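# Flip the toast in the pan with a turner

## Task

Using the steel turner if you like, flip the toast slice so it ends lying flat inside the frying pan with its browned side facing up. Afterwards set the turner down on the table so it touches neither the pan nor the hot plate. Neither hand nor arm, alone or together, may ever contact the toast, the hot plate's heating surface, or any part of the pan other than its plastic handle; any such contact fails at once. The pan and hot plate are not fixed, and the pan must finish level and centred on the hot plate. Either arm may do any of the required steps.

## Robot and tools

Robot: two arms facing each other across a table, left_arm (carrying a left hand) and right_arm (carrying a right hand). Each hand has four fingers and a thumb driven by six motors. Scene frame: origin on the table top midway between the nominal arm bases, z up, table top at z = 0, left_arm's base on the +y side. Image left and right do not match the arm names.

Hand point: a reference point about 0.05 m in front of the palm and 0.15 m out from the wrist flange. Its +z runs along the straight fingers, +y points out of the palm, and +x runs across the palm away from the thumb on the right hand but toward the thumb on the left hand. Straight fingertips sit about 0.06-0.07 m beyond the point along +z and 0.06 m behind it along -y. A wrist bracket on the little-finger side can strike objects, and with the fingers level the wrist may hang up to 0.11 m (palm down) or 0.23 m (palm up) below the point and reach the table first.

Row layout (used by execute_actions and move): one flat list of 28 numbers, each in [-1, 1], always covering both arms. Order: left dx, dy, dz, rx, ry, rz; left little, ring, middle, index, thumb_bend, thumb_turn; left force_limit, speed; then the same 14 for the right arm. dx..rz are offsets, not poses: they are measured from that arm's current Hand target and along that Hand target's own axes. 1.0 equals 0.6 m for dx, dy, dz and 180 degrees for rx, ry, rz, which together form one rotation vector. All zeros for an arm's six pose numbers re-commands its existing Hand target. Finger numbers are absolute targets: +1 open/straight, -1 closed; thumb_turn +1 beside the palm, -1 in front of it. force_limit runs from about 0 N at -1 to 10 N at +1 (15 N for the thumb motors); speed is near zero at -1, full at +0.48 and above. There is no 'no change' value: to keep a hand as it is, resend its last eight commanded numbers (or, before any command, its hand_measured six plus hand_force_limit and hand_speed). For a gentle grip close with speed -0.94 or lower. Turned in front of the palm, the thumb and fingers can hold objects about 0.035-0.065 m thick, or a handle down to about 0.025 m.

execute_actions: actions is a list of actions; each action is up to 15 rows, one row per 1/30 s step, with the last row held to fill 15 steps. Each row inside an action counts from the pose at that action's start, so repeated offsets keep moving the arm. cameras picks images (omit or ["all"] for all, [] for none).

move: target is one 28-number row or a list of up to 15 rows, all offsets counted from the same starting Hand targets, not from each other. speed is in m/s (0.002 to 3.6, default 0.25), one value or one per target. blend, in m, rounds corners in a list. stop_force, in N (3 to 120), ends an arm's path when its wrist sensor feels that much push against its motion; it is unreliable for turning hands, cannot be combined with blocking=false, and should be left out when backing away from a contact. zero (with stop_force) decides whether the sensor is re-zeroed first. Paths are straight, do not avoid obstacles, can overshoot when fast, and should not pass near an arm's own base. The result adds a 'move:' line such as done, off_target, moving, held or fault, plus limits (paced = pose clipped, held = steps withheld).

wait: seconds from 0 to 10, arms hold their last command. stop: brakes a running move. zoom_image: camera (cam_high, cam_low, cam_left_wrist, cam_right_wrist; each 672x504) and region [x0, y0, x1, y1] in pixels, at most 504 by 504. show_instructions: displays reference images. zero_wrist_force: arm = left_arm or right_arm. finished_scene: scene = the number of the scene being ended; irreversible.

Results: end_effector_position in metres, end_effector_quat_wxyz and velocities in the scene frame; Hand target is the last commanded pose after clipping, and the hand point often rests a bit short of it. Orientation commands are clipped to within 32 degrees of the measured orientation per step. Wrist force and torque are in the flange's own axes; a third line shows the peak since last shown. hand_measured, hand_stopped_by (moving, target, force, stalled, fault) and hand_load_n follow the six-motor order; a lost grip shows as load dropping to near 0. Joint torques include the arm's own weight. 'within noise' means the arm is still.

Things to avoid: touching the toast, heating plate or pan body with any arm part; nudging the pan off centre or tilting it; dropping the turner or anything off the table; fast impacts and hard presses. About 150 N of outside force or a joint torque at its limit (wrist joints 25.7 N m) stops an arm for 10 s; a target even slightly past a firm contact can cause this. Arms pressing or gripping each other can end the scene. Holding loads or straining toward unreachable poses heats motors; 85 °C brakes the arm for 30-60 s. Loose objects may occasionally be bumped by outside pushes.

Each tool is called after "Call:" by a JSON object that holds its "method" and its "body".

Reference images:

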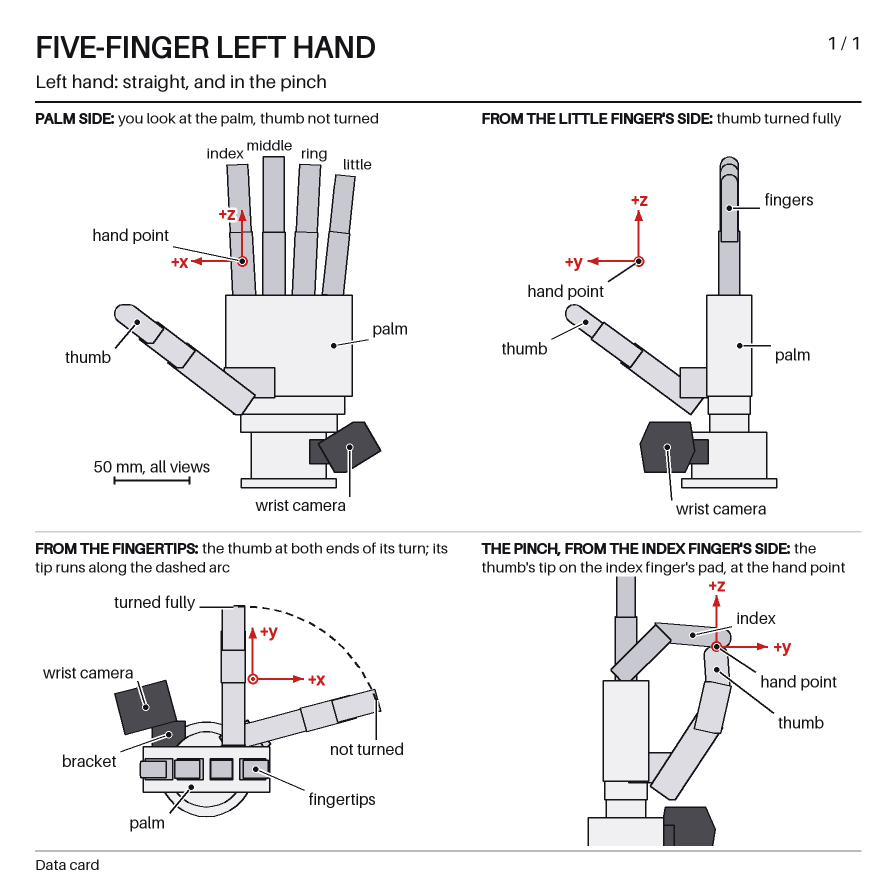

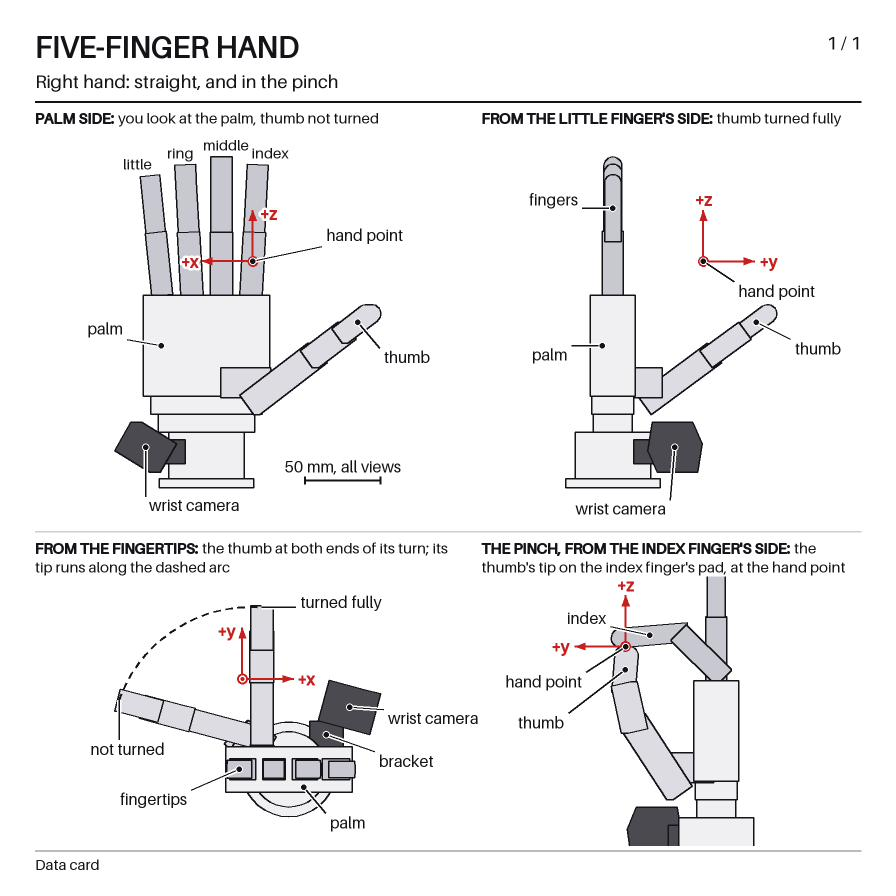

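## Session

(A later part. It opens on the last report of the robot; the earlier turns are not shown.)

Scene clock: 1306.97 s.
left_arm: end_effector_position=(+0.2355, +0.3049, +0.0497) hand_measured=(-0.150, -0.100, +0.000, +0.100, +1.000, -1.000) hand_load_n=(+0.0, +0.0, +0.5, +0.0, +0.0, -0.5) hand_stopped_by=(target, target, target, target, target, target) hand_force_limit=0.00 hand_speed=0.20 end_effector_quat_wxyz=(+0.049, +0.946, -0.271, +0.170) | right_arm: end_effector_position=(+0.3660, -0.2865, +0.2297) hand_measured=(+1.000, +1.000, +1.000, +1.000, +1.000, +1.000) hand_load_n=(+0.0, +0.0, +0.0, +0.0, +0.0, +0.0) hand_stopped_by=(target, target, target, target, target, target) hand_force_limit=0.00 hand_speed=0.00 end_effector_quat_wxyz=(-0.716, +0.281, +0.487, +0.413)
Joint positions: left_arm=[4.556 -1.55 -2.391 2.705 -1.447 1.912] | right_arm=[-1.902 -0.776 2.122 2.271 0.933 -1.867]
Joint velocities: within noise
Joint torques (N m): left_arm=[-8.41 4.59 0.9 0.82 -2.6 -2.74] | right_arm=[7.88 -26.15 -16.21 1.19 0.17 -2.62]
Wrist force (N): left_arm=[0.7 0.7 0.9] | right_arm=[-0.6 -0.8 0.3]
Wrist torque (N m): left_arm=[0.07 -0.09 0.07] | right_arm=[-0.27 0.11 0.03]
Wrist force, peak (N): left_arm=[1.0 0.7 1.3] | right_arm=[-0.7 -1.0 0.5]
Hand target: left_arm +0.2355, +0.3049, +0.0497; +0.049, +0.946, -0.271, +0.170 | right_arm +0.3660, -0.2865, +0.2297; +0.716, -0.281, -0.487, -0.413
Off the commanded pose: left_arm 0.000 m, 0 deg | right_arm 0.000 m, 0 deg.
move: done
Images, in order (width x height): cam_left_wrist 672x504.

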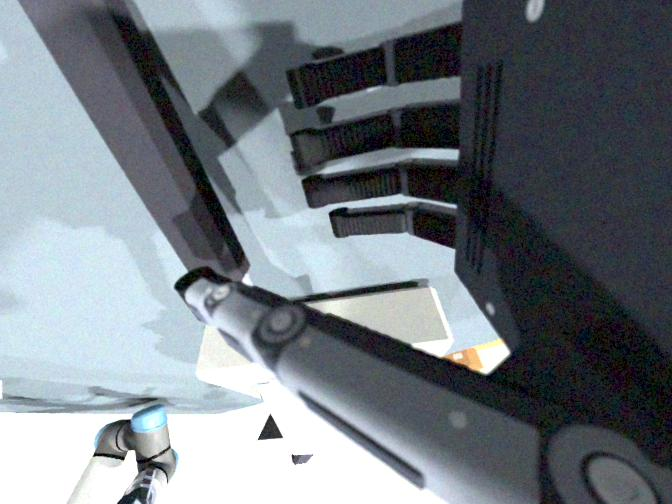

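Call:
{"method": "move", "body": {"target": [0,0.14,0,0,0,0,-0.15,-0.1,0,0.1,1,-1,0,0.2,0,0,0,0,0,0,1,1,1,1,1,1,0,0], "speed": 0.04, "stop_force": 4, "cameras": ["cam_left_wrist"]}}

Call:
{"method": "zoom_image", "body": {"camera": "cam_left_wrist", "region": [150, 0, 480, 330]}}

Scene clock: 1314.17 s.
left_arm: end_effector_position=(+0.1911, +0.2336, +0.0496) hand_measured=(-0.150, -0.100, +0.000, +0.100, +1.000, -1.000) hand_load_n=(+1.0, +0.0, +0.0, +0.0, +0.0, +0.0) hand_stopped_by=(target, target, target, target, target, target) hand_force_limit=0.00 hand_speed=0.20 end_effector_quat_wxyz=(+0.049, +0.946, -0.271, +0.170) | right_arm: end_effector_position=(+0.3660, -0.2865, +0.2297) hand_measured=(+1.000, +1.000, +1.000, +1.000, +1.000, +1.000) hand_load_n=(+0.0, +0.0, +0.0, +0.0, +0.0, +0.0) hand_stopped_by=(target, target, target, target, target, target) hand_force_limit=0.00 hand_speed=0.00 end_effector_quat_wxyz=(-0.716, +0.281, +0.487, +0.413)
Joint positions: left_arm=[4.123 -1.65 -2.28 2.714 -1.596 1.504] | right_arm=[-1.902 -0.776 2.122 2.271 0.933 -1.867]
Joint velocities: within noise
Joint torques (N m): left_arm=[-7.48 8.12 25.25 -3.91 -2.65 -2.45] | right_arm=[7.46 -26.19 -16.07 1.13 0.19 -2.64]
Wrist force (N): left_arm=[-0.2 0.5 1.3] | right_arm=[-0.3 -0.5 0.4]
Wrist torque (N m): left_arm=[0.12 -0.01 0.11] | right_arm=[-0.23 0.06 0.06]
Wrist force, peak (N): left_arm=[0.2 1.0 1.8] | right_arm=[-0.7 -1.1 0.3]
Hand target: left_arm +0.1911, +0.2336, +0.0496; +0.049, +0.946, -0.271, +0.170 | right_arm +0.3660, -0.2865, +0.2297; +0.716, -0.281, -0.487, -0.413
Off the commanded pose: left_arm 0.000 m, 0 deg | right_arm 0.000 m, 0 deg.
move: done
Images, in order (width x height): cam_left_wrist 672x504.

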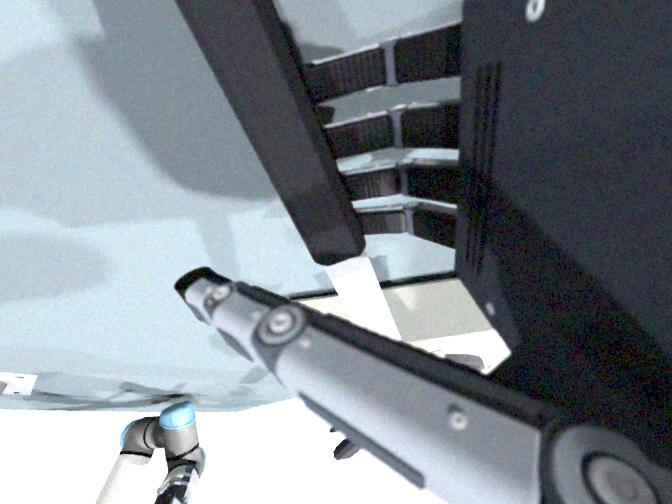

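Scaled by 1.527.

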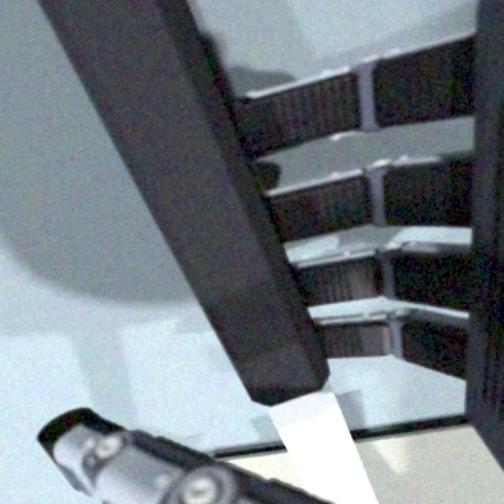

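Call:
{"method": "move", "body": {"target": [0,0.035,0,0,0,-0.04,-0.15,-0.1,0,0.1,1,-1,0,0.2,0,0,0,0,0,0,1,1,1,1,1,1,0,0], "speed": 0.04, "stop_force": 5, "cameras": ["cam_left_wrist","cam_high"]}}

Call:
{"method": "zoom_image", "body": {"camera": "cam_left_wrist", "region": [150, 0, 480, 330]}}

Scene clock: 1322.10 s.
left_arm: end_effector_position=(+0.1800, +0.2158, +0.0496) hand_measured=(-0.150, -0.100, +0.000, +0.100, +1.000, -1.000) hand_load_n=(+1.5, +0.0, +0.0, +0.0, +0.0, +0.0) hand_stopped_by=(target, target, target, target, target, target) hand_force_limit=0.00 hand_speed=0.20 end_effector_quat_wxyz=(+0.059, +0.961, -0.211, +0.167) | right_arm: end_effector_position=(+0.3660, -0.2865, +0.2297) hand_measured=(+1.000, +1.000, +1.000, +1.000, +1.000, +1.000) hand_load_n=(+0.0, +0.0, +0.0, +0.0, +0.0, +0.0) hand_stopped_by=(target, target, target, target, target, target) hand_force_limit=0.00 hand_speed=0.00 end_effector_quat_wxyz=(-0.716, +0.281, +0.487, +0.413)
Joint positions: left_arm=[4.006 -1.683 -2.253 2.715 -1.636 1.269] | right_arm=[-1.902 -0.776 2.122 2.271 0.933 -1.867]
Joint velocities: within noise
Joint torques (N m): left_arm=[-8.33 7.61 25.34 -3.95 -2.88 -2.62] | right_arm=[6.64 -26.44 -15.68 1.1 0.39 -2.7]
Wrist force (N): left_arm=[0.3 1.0 1.3] | right_arm=[-0.4 -0.7 0.3]
Wrist torque (N m): left_arm=[0.18 -0.08 0.10] | right_arm=[-0.26 0.09 0.04]
Wrist force, peak (N): left_arm=[0.1 0.9 1.9] | right_arm=[-0.8 -1.0 0.3]
Hand target: left_arm +0.1800, +0.2158, +0.0496; +0.059, +0.961, -0.211, +0.167 | right_arm +0.3660, -0.2865, +0.2297; +0.716, -0.281, -0.487, -0.413
Off the commanded pose: left_arm 0.000 m, 0 deg | right_arm 0.000 m, 0 deg.
move: done
Images, in order (width x height): cam_high 672x504, cam_left_wrist 672x504.

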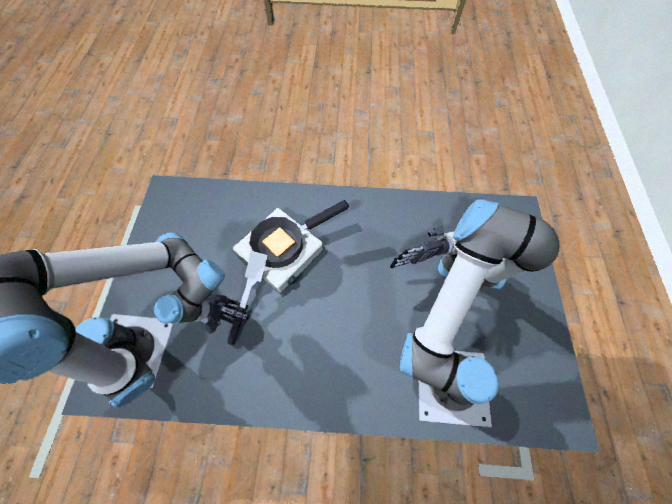

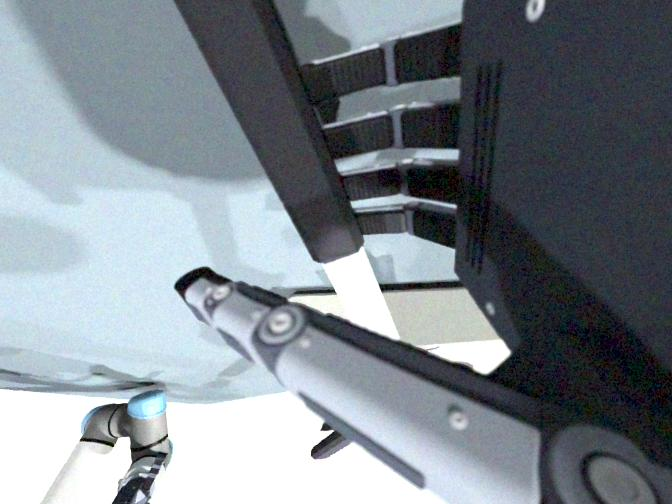

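Scaled by 1.527.

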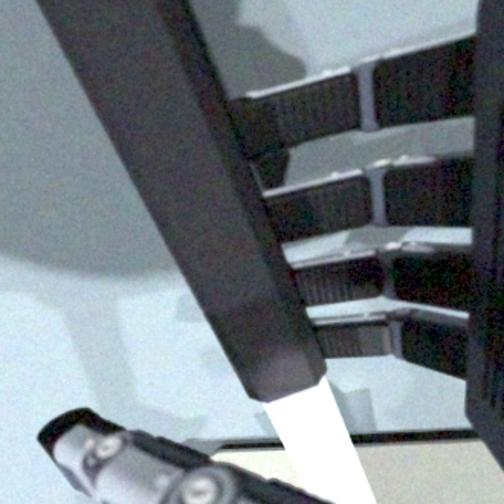

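Call:
{"method": "move", "body": {"target": [0.0202,0.0025,-0.0546,0,0,0,-0.15,-0.1,0,0.1,1,-1,0,0.2,0,0,0,0,0,0,1,1,1,1,1,1,0,0], "speed": 0.04, "cameras": ["cam_left_wrist"]}}

Call:
{"method": "zoom_image", "body": {"camera": "cam_left_wrist", "region": [150, 0, 480, 330]}}

Scene clock: 1332.17 s.
left_arm: end_effector_position=(+0.1800, +0.2158, +0.0845) hand_measured=(-0.150, -0.100, +0.000, +0.100, +1.000, -1.000) hand_load_n=(+0.0, +1.0, +0.0, +0.0, +0.0, +0.0) hand_stopped_by=(target, target, target, target, target, target) hand_force_limit=0.00 hand_speed=0.20 end_effector_quat_wxyz=(+0.059, +0.961, -0.211, +0.167) | right_arm: end_effector_position=(+0.3660, -0.2865, +0.2297) hand_measured=(+1.000, +1.000, +1.000, +1.000, +1.000, +1.000) hand_load_n=(+0.0, +0.0, +0.0, +0.0, +0.0, +0.0) hand_stopped_by=(target, target, target, target, target, target) hand_force_limit=0.00 hand_speed=0.00 end_effector_quat_wxyz=(-0.716, +0.281, +0.487, +0.413)
Joint positions: left_arm=[4.006 -1.613 -2.211 2.603 -1.636 1.269] | right_arm=[-1.902 -0.776 2.122 2.271 0.933 -1.867]
Joint velocities: within noise
Joint torques (N m): left_arm=[7.44 22.66 27.69 -4.02 -1.02 1.69] | right_arm=[6.73 -26.52 -15.95 0.96 0.48 -2.59]
Wrist force (N): left_arm=[-0.3 1.0 1.5] | right_arm=[-0.5 -0.7 0.2]
Wrist torque (N m): left_arm=[0.16 -0.04 0.09] | right_arm=[-0.25 0.10 0.05]
Wrist force, peak (N): left_arm=[-0.4 0.7 2.1] | right_arm=[-0.8 -1.0 0.5]
Hand target: left_arm +0.1800, +0.2158, +0.0846; +0.059, +0.961, -0.211, +0.167 | right_arm +0.3660, -0.2865, +0.2297; +0.716, -0.281, -0.487, -0.413
Off the commanded pose: left_arm 0.000 m, 0 deg | right_arm 0.000 m, 0 deg.
move: done
Images, in order (width x height): cam_left_wrist 672x504.

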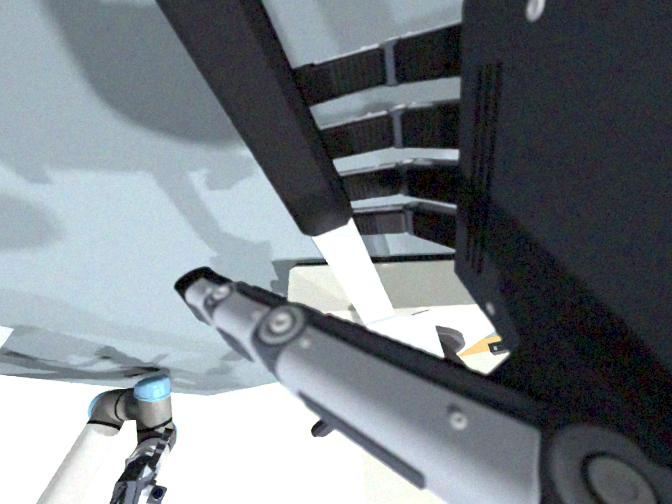

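Scaled by 1.527.

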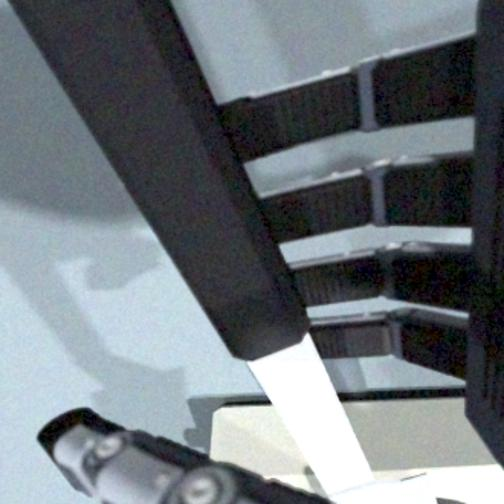

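Call:
{"method": "execute_actions", "body": {"actions": [[[0,0,0,0,0,0,-0.15,-0.1,0,0.1,0.1,-1,-0.4,-0.6,0,0,0,0,0,0,1,1,1,1,1,1,0,0]],[[0,0,0,0,0,0,-0.15,-0.1,0,0.1,0.1,-1,-0.4,-0.6,0,0,0,0,0,0,1,1,1,1,1,1,0,0]]], "cameras": ["cam_left_wrist","cam_right_wrist"]}}

Scene clock: 1350.93 s.
left_arm: end_effector_position=(+0.1800, +0.2158, +0.0846) hand_measured=(-0.150, -0.100, +0.000, +0.100, +0.282, -1.000) hand_load_n=(+0.0, +4.5, +0.0, +0.0, +5.5, +0.0) hand_stopped_by=(target, target, target, target, force, target) hand_force_limit=-0.40 hand_speed=-0.60 end_effector_quat_wxyz=(+0.059, +0.961, -0.211, +0.167) | right_arm: end_effector_position=(+0.3660, -0.2865, +0.2297) hand_measured=(+1.000, +1.000, +1.000, +1.000, +1.000, +1.000) hand_load_n=(+0.0, +0.0, +0.0, +0.0, +0.0, +0.0) hand_stopped_by=(target, target, target, target, target, target) hand_force_limit=0.00 hand_speed=0.00 end_effector_quat_wxyz=(-0.716, +0.281, +0.487, +0.413)
Joint positions: left_arm=[4.006 -1.613 -2.21 2.603 -1.636 1.269] | right_arm=[-1.902 -0.776 2.122 2.271 0.933 -1.867]
Joint velocities: within noise
Joint torques (N m): left_arm=[9.7 23.43 23.09 -3.61 2.72 2.09] | right_arm=[5.89 -26.74 -16.09 1.01 0.5 -2.59]
Wrist force (N): left_arm=[0.1 0.9 1.6] | right_arm=[-0.6 -0.8 0.5]
Wrist torque (N m): left_arm=[0.10 -0.01 0.14] | right_arm=[-0.28 0.11 0.03]
Wrist force, peak (N): left_arm=[-0.3 0.6 2.0] | right_arm=[-0.5 -0.9 0.6]
Hand target: left_arm +0.1800, +0.2158, +0.0846; +0.059, +0.961, -0.211, +0.167 | right_arm +0.3660, -0.2865, +0.2297; +0.716, -0.281, -0.487, -0.413
Off the commanded pose: left_arm 0.000 m, 0 deg | right_arm 0.000 m, 0 deg.
Step readings (end_effector_position of left_arm | right_arm):
0: (+0.1800, +0.2158, +0.0846) | (+0.3660, -0.2865, +0.2297)
1: (+0.1800, +0.2158, +0.0846) | (+0.3660, -0.2865, +0.2297)
2: (+0.1800, +0.2158, +0.0846) | (+0.3660, -0.2865, +0.2297)
4: (+0.1800, +0.2158, +0.0846) | (+0.3660, -0.2865, +0.2297)
8: (+0.1800, +0.2158, +0.0846) | (+0.3660, -0.2865, +0.2297)
15: (+0.1800, +0.2158, +0.0846) | (+0.3660, -0.2865, +0.2297)
16: (+0.1800, +0.2158, +0.0846) | (+0.3660, -0.2865, +0.2297)
17: (+0.1800, +0.2158, +0.0846) | (+0.3660, -0.2865, +0.2297)
19: (+0.1800, +0.2158, +0.0846) | (+0.3660, -0.2865, +0.2297)
23: (+0.1800, +0.2158, +0.0846) | (+0.3660, -0.2865, +0.2297)
30: (+0.1800, +0.2158, +0.0846) | (+0.3660, -0.2865, +0.2297)
Images, in order (width x height): cam_left_wrist 672x504, cam_right_wrist 672x504.

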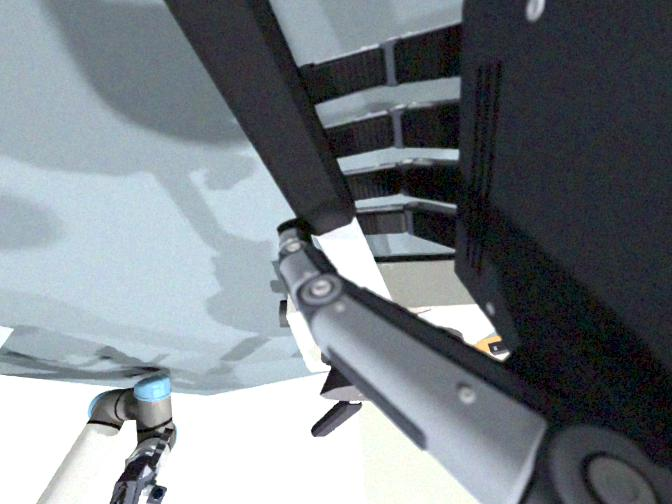

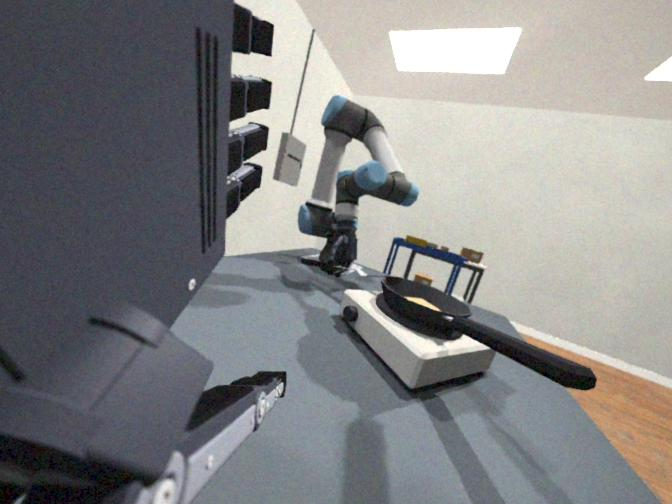

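Call:
{"method": "execute_actions", "body": {"actions": [[[0,0,0,0,0,0,-0.15,-0.1,0,0.1,0.5,-1,-0.3,-0.5,0,0,0,0,0,0,1,1,1,1,1,1,0,0]],[[0,0,0,0,0,0,-0.4,-0.35,-0.3,-0.25,0.5,-1,-0.1,-0.5,0,0,0,0,0,0,1,1,1,1,1,1,0,0]]], "cameras": ["cam_left_wrist"]}}

Call:
{"method": "wait", "body": {"seconds": 1, "cameras": ["cam_left_wrist","cam_high"]}}

Scene clock: 1356.83 s.
left_arm: end_effector_position=(+0.1800, +0.2158, +0.0846) hand_measured=(-0.400, -0.350, -0.300, -0.250, +0.500, -1.000) hand_load_n=(+0.0, +0.0, +1.0, +0.0, +0.0, -0.5) hand_stopped_by=(target, target, target, target, target, target) hand_force_limit=-0.10 hand_speed=-0.50 end_effector_quat_wxyz=(+0.059, +0.961, -0.211, +0.167) | right_arm: end_effector_position=(+0.3660, -0.2865, +0.2297) hand_measured=(+1.000, +1.000, +1.000, +1.000, +1.000, +1.000) hand_load_n=(+0.0, +0.0, +0.0, +0.0, +0.0, +0.0) hand_stopped_by=(target, target, target, target, target, target) hand_force_limit=0.00 hand_speed=0.00 end_effector_quat_wxyz=(-0.716, +0.281, +0.487, +0.413)
Joint positions: left_arm=[4.006 -1.613 -2.21 2.603 -1.636 1.269] | right_arm=[-1.902 -0.776 2.122 2.271 0.933 -1.867]
Joint velocities: within noise
Joint torques (N m): left_arm=[8.73 21.04 20.88 -3.89 2.57 2.08] | right_arm=[5.97 -26.57 -16.22 0.95 0.52 -2.54]
Wrist force (N): left_arm=[0.0 0.8 1.8] | right_arm=[-0.6 -0.7 0.2]
Wrist torque (N m): left_arm=[0.13 -0.04 0.09] | right_arm=[-0.25 0.11 0.04]
Wrist force, peak (N): left_arm=[0.0 0.9 2.1] | right_arm=[-0.7 -0.9 0.4]
Hand target: left_arm +0.1800, +0.2158, +0.0846; +0.059, +0.961, -0.211, +0.167 | right_arm +0.3660, -0.2865, +0.2297; +0.716, -0.281, -0.487, -0.413
Off the commanded pose: left_arm 0.000 m, 0 deg | right_arm 0.000 m, 0 deg.
Step readings (end_effector_position of left_arm | right_arm):
0: (+0.1800, +0.2158, +0.0846) | (+0.3660, -0.2865, +0.2297)
1: (+0.1800, +0.2158, +0.0846) | (+0.3660, -0.2865, +0.2297)
2: (+0.1800, +0.2158, +0.0846) | (+0.3660, -0.2865, +0.2297)
4: (+0.1800, +0.2158, +0.0846) | (+0.3660, -0.2865, +0.2297)
8: (+0.1800, +0.2158, +0.0846) | (+0.3660, -0.2865, +0.2297)
15: (+0.1800, +0.2158, +0.0846) | (+0.3660, -0.2865, +0.2297)
16: (+0.1800, +0.2158, +0.0846) | (+0.3660, -0.2865, +0.2297)
17: (+0.1800, +0.2158, +0.0846) | (+0.3660, -0.2865, +0.2297)
19: (+0.1800, +0.2158, +0.0846) | (+0.3660, -0.2865, +0.2297)
23: (+0.1800, +0.2158, +0.0846) | (+0.3660, -0.2865, +0.2297)
30: (+0.1800, +0.2158, +0.0846) | (+0.3660, -0.2865, +0.2297)
Images, in order (width x height): cam_left_wrist 672x504.

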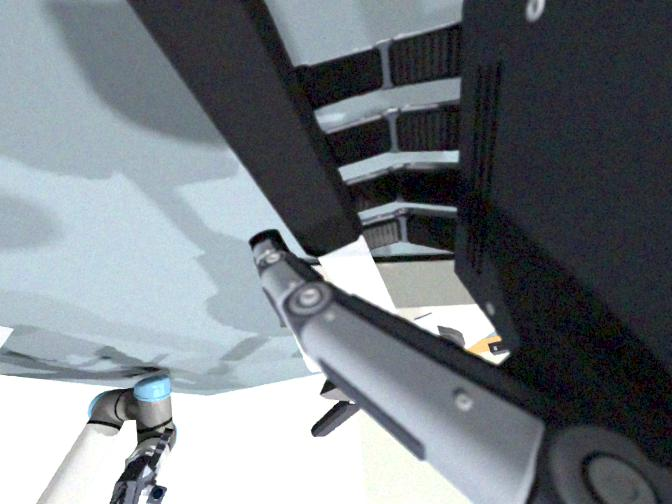

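Scene clock: 1357.83 s.
left_arm: end_effector_position=(+0.1800, +0.2158, +0.0846) hand_measured=(-0.400, -0.350, -0.300, -0.250, +0.500, -1.000) hand_load_n=(+0.5, +0.0, +1.0, +0.0, +0.0, -0.5) hand_stopped_by=(target, target, target, target, target, target) hand_force_limit=-0.10 hand_speed=-0.50 end_effector_quat_wxyz=(+0.059, +0.961, -0.211, +0.167) | right_arm: end_effector_position=(+0.3660, -0.2865, +0.2297) hand_measured=(+1.000, +1.000, +1.000, +1.000, +1.000, +1.000) hand_load_n=(+0.0, +0.0, +0.0, +0.0, +0.0, +0.0) hand_stopped_by=(target, target, target, target, target, target) hand_force_limit=0.00 hand_speed=0.00 end_effector_quat_wxyz=(-0.716, +0.281, +0.487, +0.413)
Joint positions: left_arm=[4.006 -1.613 -2.21 2.603 -1.636 1.269] | right_arm=[-1.902 -0.776 2.122 2.271 0.933 -1.867]
Joint velocities: within noise
Joint torques (N m): left_arm=[8.2 19.1 20.18 -3.84 2.34 2.18] | right_arm=[6.21 -27.01 -16.29 0.98 0.59 -2.55]
Wrist force (N): left_arm=[0.0 1.0 1.7] | right_arm=[-0.6 -0.7 0.3]
Wrist torque (N m): left_arm=[0.17 -0.05 0.09] | right_arm=[-0.26 0.12 0.03]
Wrist force, peak (N): left_arm=[0.3 1.2 1.9] | right_arm=[-0.6 -0.9 0.3]
Hand target: left_arm +0.1800, +0.2158, +0.0846; +0.059, +0.961, -0.211, +0.167 | right_arm +0.3660, -0.2865, +0.2297; +0.716, -0.281, -0.487, -0.413
Off the commanded pose: left_arm 0.000 m, 0 deg | right_arm 0.000 m, 0 deg.
wait: 1.00 s; at rest by 0.17 s
Images, in order (width x height): cam_high 672x504, cam_left_wrist 672x504.

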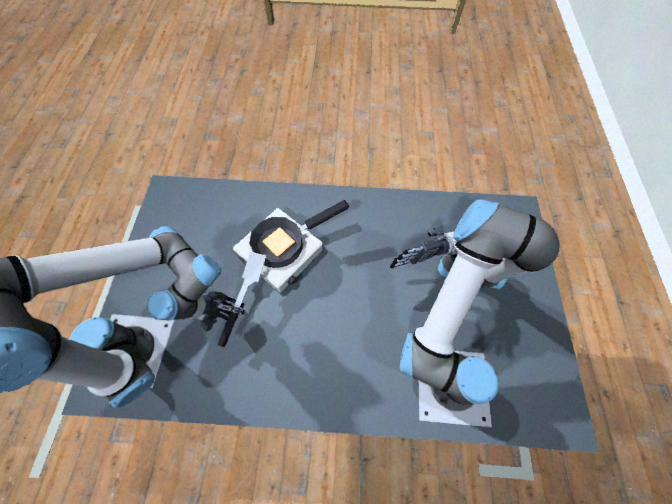

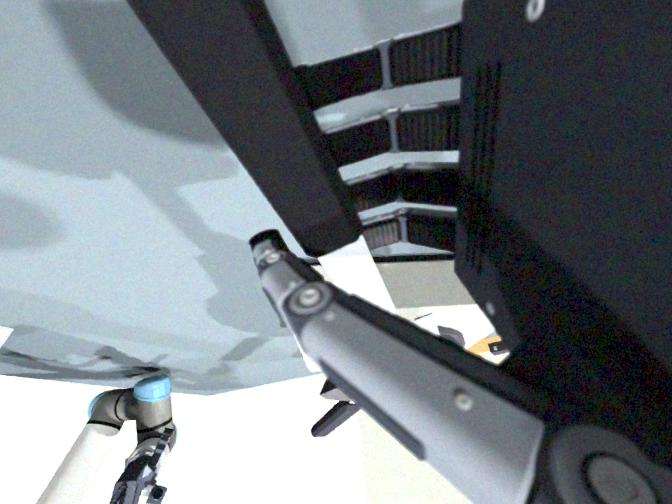

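Call:
{"method": "execute_actions", "body": {"actions": [[[0,0,0,0,0,0,-0.7,-0.65,-0.6,-0.6,0.5,-1,0,-0.5,0,0,0,0,0,0,1,1,1,1,1,1,0,0]],[[0,0,0,0,0,0,-0.7,-0.65,-0.6,-0.6,0.5,-1,0,-0.5,0,0,0,0,0,0,1,1,1,1,1,1,0,0]]], "cameras": ["cam_left_wrist"]}}

Scene clock: 1361.90 s.
left_arm: end_effector_position=(+0.1800, +0.2158, +0.0846) hand_measured=(-0.700, -0.650, -0.600, -0.600, +0.500, -1.000) hand_load_n=(+0.0, +0.0, +0.0, +0.5, -0.5, +0.0) hand_stopped_by=(target, target, target, target, target, target) hand_force_limit=0.00 hand_speed=-0.50 end_effector_quat_wxyz=(+0.059, +0.961, -0.211, +0.167) | right_arm: end_effector_position=(+0.3660, -0.2865, +0.2297) hand_measured=(+1.000, +1.000, +1.000, +1.000, +1.000, +1.000) hand_load_n=(+0.0, +0.0, +0.0, +0.0, +0.0, +0.0) hand_stopped_by=(target, target, target, target, target, target) hand_force_limit=0.00 hand_speed=0.00 end_effector_quat_wxyz=(-0.716, +0.281, +0.487, +0.413)
Joint positions: left_arm=[4.006 -1.613 -2.21 2.603 -1.636 1.269] | right_arm=[-1.902 -0.776 2.122 2.271 0.933 -1.867]
Joint velocities: within noise
Joint torques (N m): left_arm=[7.78 17.52 18.03 -1.32 1.6 1.97] | right_arm=[5.2 -26.74 -16.38 0.96 0.62 -2.6]
Wrist force (N): left_arm=[0.1 0.7 2.1] | right_arm=[-0.3 -0.7 0.2]
Wrist torque (N m): left_arm=[0.08 -0.08 0.08] | right_arm=[-0.26 0.07 0.05]
Wrist force, peak (N): left_arm=[-0.7 0.5 2.8] | right_arm=[-0.9 -0.9 0.4]
Hand target: left_arm +0.1800, +0.2158, +0.0846; +0.059, +0.961, -0.211, +0.167 | right_arm +0.3660, -0.2865, +0.2297; +0.716, -0.281, -0.487, -0.413
Off the commanded pose: left_arm 0.000 m, 0 deg | right_arm 0.000 m, 0 deg.
Step readings (end_effector_position of left_arm | right_arm):
0: (+0.1800, +0.2158, +0.0846) | (+0.3660, -0.2865, +0.2297)
1: (+0.1800, +0.2158, +0.0846) | (+0.3660, -0.2865, +0.2297)
2: (+0.1800, +0.2158, +0.0846) | (+0.3660, -0.2865, +0.2297)
4: (+0.1800, +0.2158, +0.0846) | (+0.3660, -0.2865, +0.2297)
8: (+0.1800, +0.2158, +0.0846) | (+0.3660, -0.2865, +0.2297)
15: (+0.1800, +0.2158, +0.0846) | (+0.3660, -0.2865, +0.2297)
16: (+0.1800, +0.2158, +0.0846) | (+0.3660, -0.2865, +0.2297)
17: (+0.1800, +0.2158, +0.0846) | (+0.3660, -0.2865, +0.2297)
19: (+0.1800, +0.2158, +0.0846) | (+0.3660, -0.2865, +0.2297)
23: (+0.1800, +0.2158, +0.0846) | (+0.3660, -0.2865, +0.2297)
30: (+0.1800, +0.2158, +0.0846) | (+0.3660, -0.2865, +0.2297)
Images, in order (width x height): cam_left_wrist 672x504.

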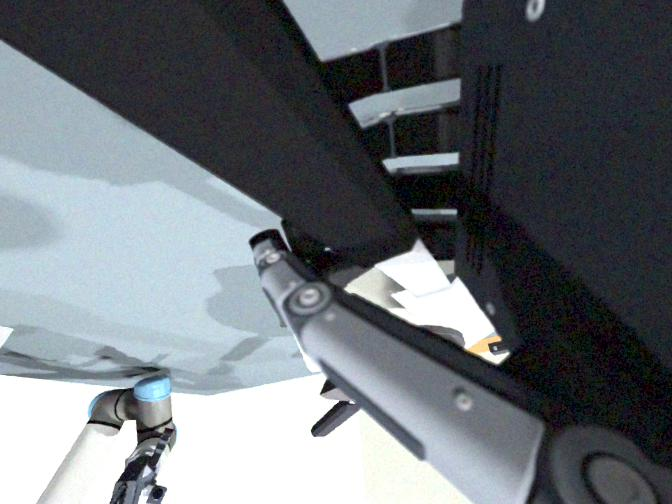

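Call:
{"method": "wait", "body": {"seconds": 0, "cameras": ["cam_high","cam_right_wrist"]}}

Call:
{"method": "zoom_image", "body": {"camera": "cam_right_wrist", "region": [260, 200, 560, 400]}}

Call:
{"method": "zoom_image", "body": {"camera": "cam_high", "region": [150, 180, 370, 380]}}

Scene clock: 1369.73 s.
left_arm: end_effector_position=(+0.1800, +0.2158, +0.0846) hand_measured=(-0.700, -0.650, -0.600, -0.600, +0.500, -1.000) hand_load_n=(+0.0, +0.0, +0.0, +0.5, +0.0, +0.0) hand_stopped_by=(target, target, target, target, target, target) hand_force_limit=0.00 hand_speed=-0.50 end_effector_quat_wxyz=(+0.059, +0.961, -0.211, +0.167) | right_arm: end_effector_position=(+0.3660, -0.2865, +0.2297) hand_measured=(+1.000, +1.000, +1.000, +1.000, +1.000, +1.000) hand_load_n=(+0.0, +0.0, +0.0, +0.0, +0.0, +0.0) hand_stopped_by=(target, target, target, target, target, target) hand_force_limit=0.00 hand_speed=0.00 end_effector_quat_wxyz=(-0.716, +0.281, +0.487, +0.413)
Joint positions: left_arm=[4.006 -1.613 -2.21 2.603 -1.636 1.269] | right_arm=[-1.902 -0.776 2.122 2.271 0.933 -1.867]
Joint velocities: within noise
Joint torques (N m): left_arm=[5.02 17.34 15.53 0.59 -1.47 1.95] | right_arm=[5.54 -26.74 -16.07 0.88 0.67 -2.6]
Wrist force (N): left_arm=[0.0 0.7 1.9] | right_arm=[-0.7 -0.8 0.3]
Wrist torque (N m): left_arm=[0.08 -0.06 0.08] | right_arm=[-0.28 0.13 0.02]
Wrist force, peak (N): left_arm=[0.2 0.5 2.4] | right_arm=[-0.9 -0.7 0.6]
Hand target: left_arm +0.1800, +0.2158, +0.0846; +0.059, +0.961, -0.211, +0.167 | right_arm +0.3660, -0.2865, +0.2297; +0.716, -0.281, -0.487, -0.413
Off the commanded pose: left_arm 0.000 m, 0 deg | right_arm 0.000 m, 0 deg.
Images, in order (width x height): cam_high 672x504, cam_right_wrist 672x504.

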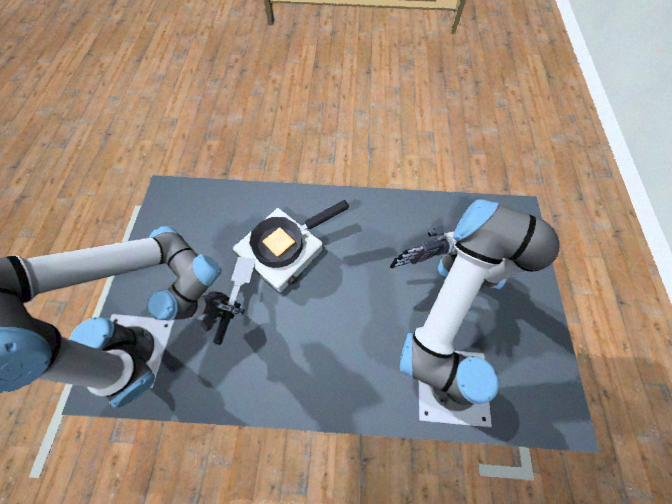

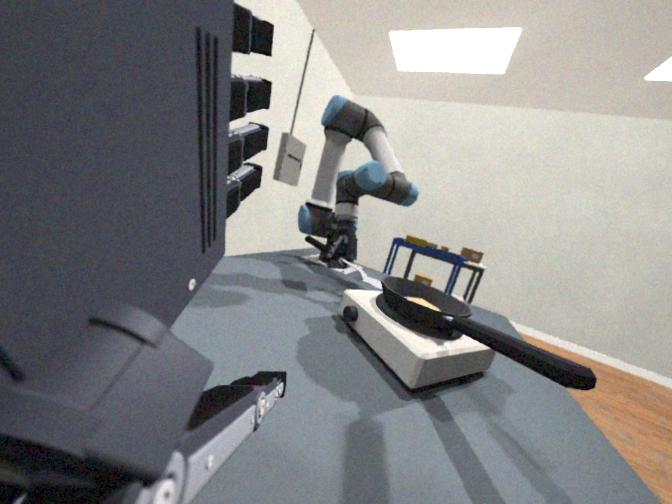

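Scaled by 1.680.

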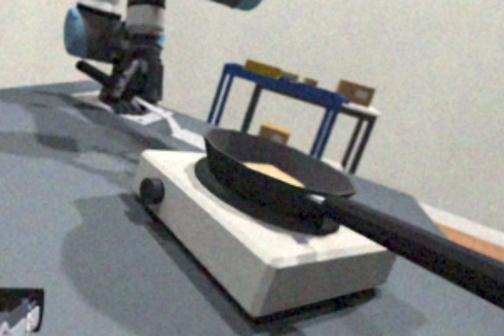

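Scaled by 2.291.

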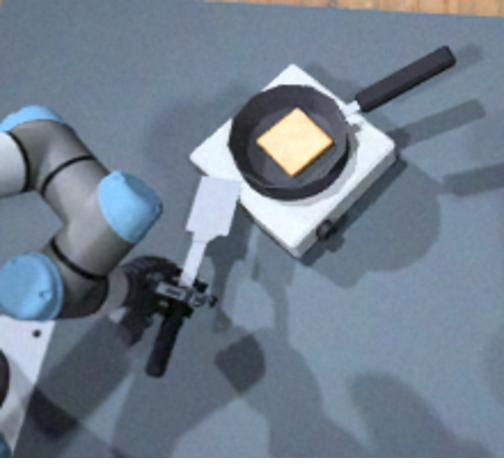

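Call:
{"method": "move", "body": {"target": [[-0.014,0,-0.005,0,-0.111,0,-0.7,-0.65,-0.6,-0.6,0.5,-1,0,-0.5,0,0,0,0,0,0,1,1,1,1,1,1,0,0],[-0.027,0,-0.01,0,-0.222,0,-0.7,-0.65,-0.6,-0.6,0.5,-1,0,-0.5,0,0,0,0,0,0,1,1,1,1,1,1,0,0]], "speed": 0.15}}

Scene clock: 1384.70 s.
left_arm: end_effector_position=(+0.1644, +0.2231, +0.0846) hand_measured=(-0.700, -0.650, -0.600, -0.600, +0.500, -1.000) hand_load_n=(+13.5, +0.0, +0.0, +0.0, +0.0, +0.0) hand_stopped_by=(target, target, target, target, target, target) hand_force_limit=0.00 hand_speed=-0.50 end_effector_quat_wxyz=(-0.016, +0.961, -0.218, -0.171) | right_arm: end_effector_position=(+0.3660, -0.2865, +0.2297) hand_measured=(+1.000, +1.000, +1.000, +1.000, +1.000, +1.000) hand_load_n=(+0.0, +0.0, +0.0, +0.0, +0.0, +0.0) hand_stopped_by=(target, target, target, target, target, target) hand_force_limit=0.00 hand_speed=0.00 end_effector_quat_wxyz=(-0.716, +0.281, +0.487, +0.413)
Joint positions: left_arm=[4.134 -1.961 -1.906 1.964 -1.471 1.417] | right_arm=[-1.902 -0.776 2.122 2.271 0.933 -1.867]
Joint velocities: within noise
Joint torques (N m): left_arm=[9.39 17.41 27.73 -3.72 3.64 3.32] | right_arm=[5.26 -26.94 -16.2 0.88 0.75 -2.54]
Wrist force (N): left_arm=[-7.9 -2.9 -0.3] | right_arm=[-0.6 -0.6 0.2]
Wrist torque (N m): left_arm=[0.07 0.79 -1.49] | right_arm=[-0.23 0.12 0.04]
Wrist force, peak (N): left_arm=[-8.1 -3.2 -0.2] | right_arm=[-0.5 -1.0 0.4]
Hand target: left_arm +0.1644, +0.2231, +0.0846; -0.016, +0.961, -0.218, -0.172 | right_arm +0.3660, -0.2865, +0.2297; +0.716, -0.281, -0.487, -0.413
Off the commanded pose: left_arm 0.000 m, 0 deg | right_arm 0.000 m, 0 deg.
move: done

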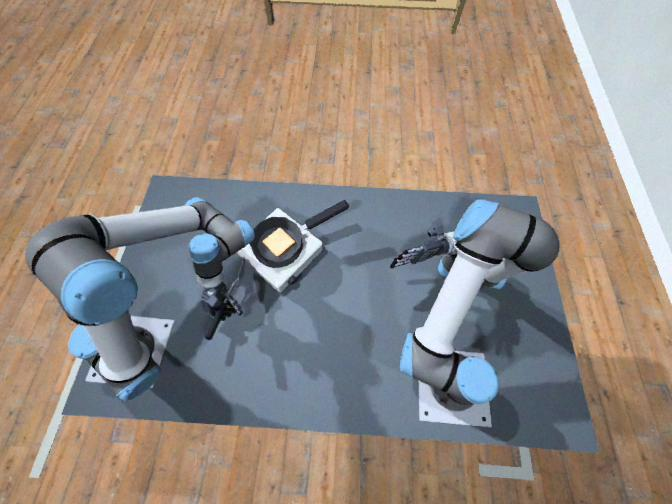

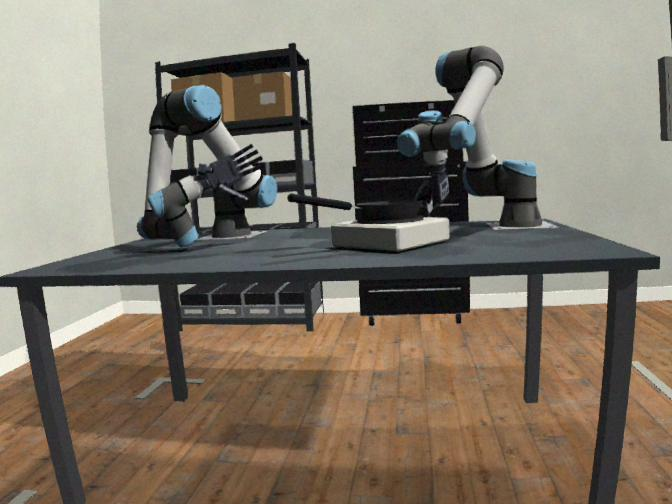

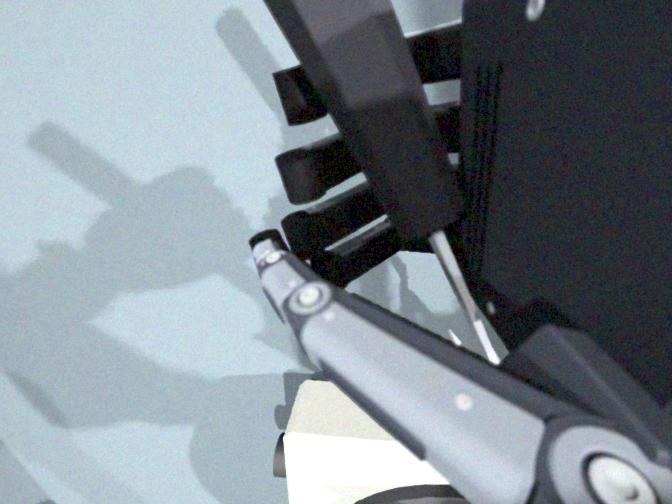

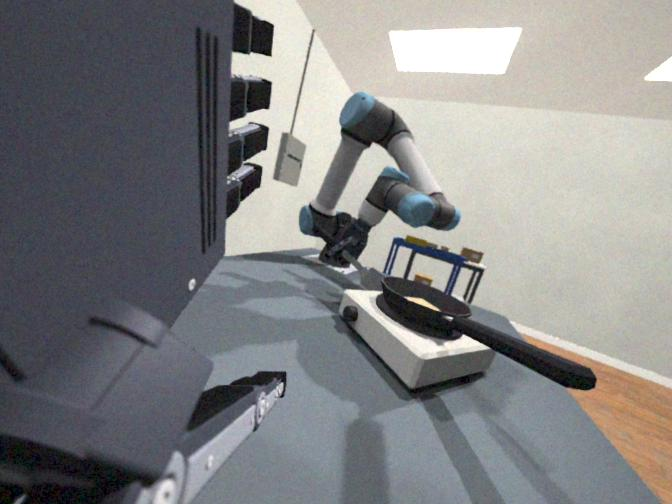

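Call:
{"method": "zoom_image", "body": {"camera": "cam_left_wrist", "region": [250, 0, 560, 400]}}

Call:
{"method": "zoom_image", "body": {"camera": "cam_right_wrist", "region": [290, 200, 470, 330]}}

Call:
{"method": "zoom_image", "body": {"camera": "cam_high", "region": [170, 190, 330, 350]}}

Scaled by 1.260.

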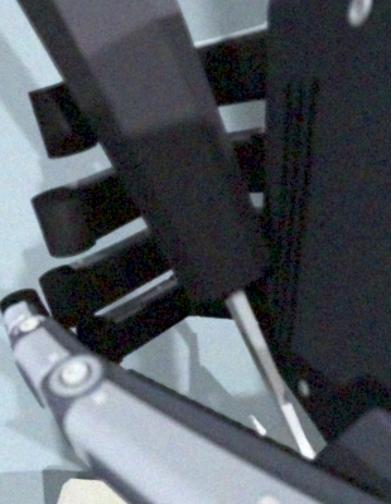

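Scaled by 2.800.

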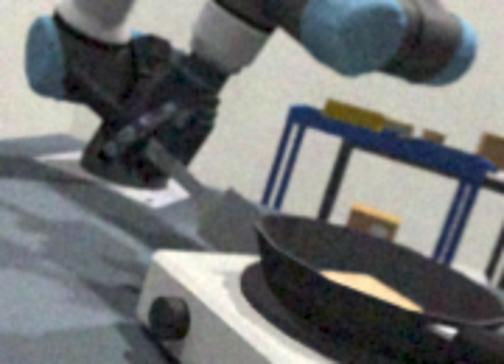

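Scaled by 3.150.

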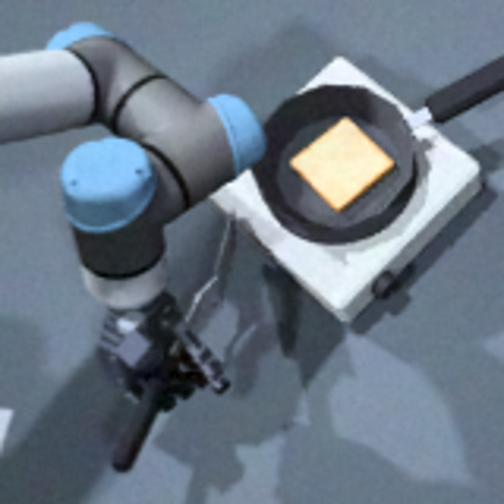

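Call:
{"method": "zoom_image", "body": {"camera": "cam_left_wrist", "region": [380, 200, 540, 380]}}

Call:
{"method": "zoom_image", "body": {"camera": "cam_high", "region": [195, 250, 275, 350]}}

Call:
{"method": "zoom_image", "body": {"camera": "cam_right_wrist", "region": [310, 210, 410, 290]}}

Scaled by 2.800.

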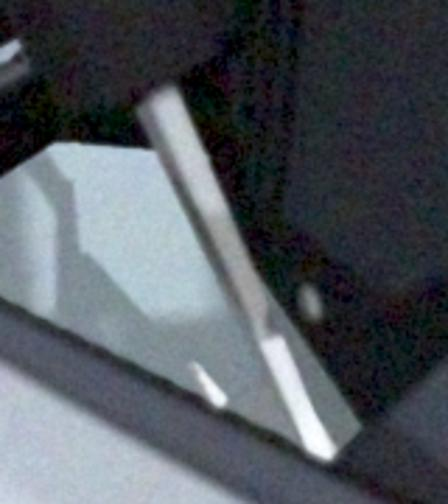

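Scaled by 5.040.

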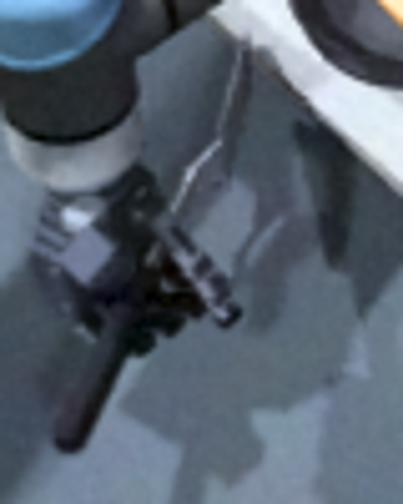

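Scaled by 5.040.

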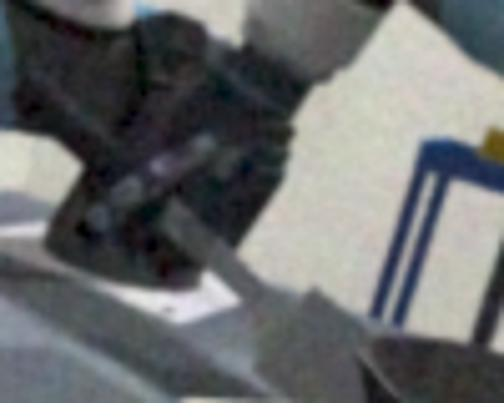

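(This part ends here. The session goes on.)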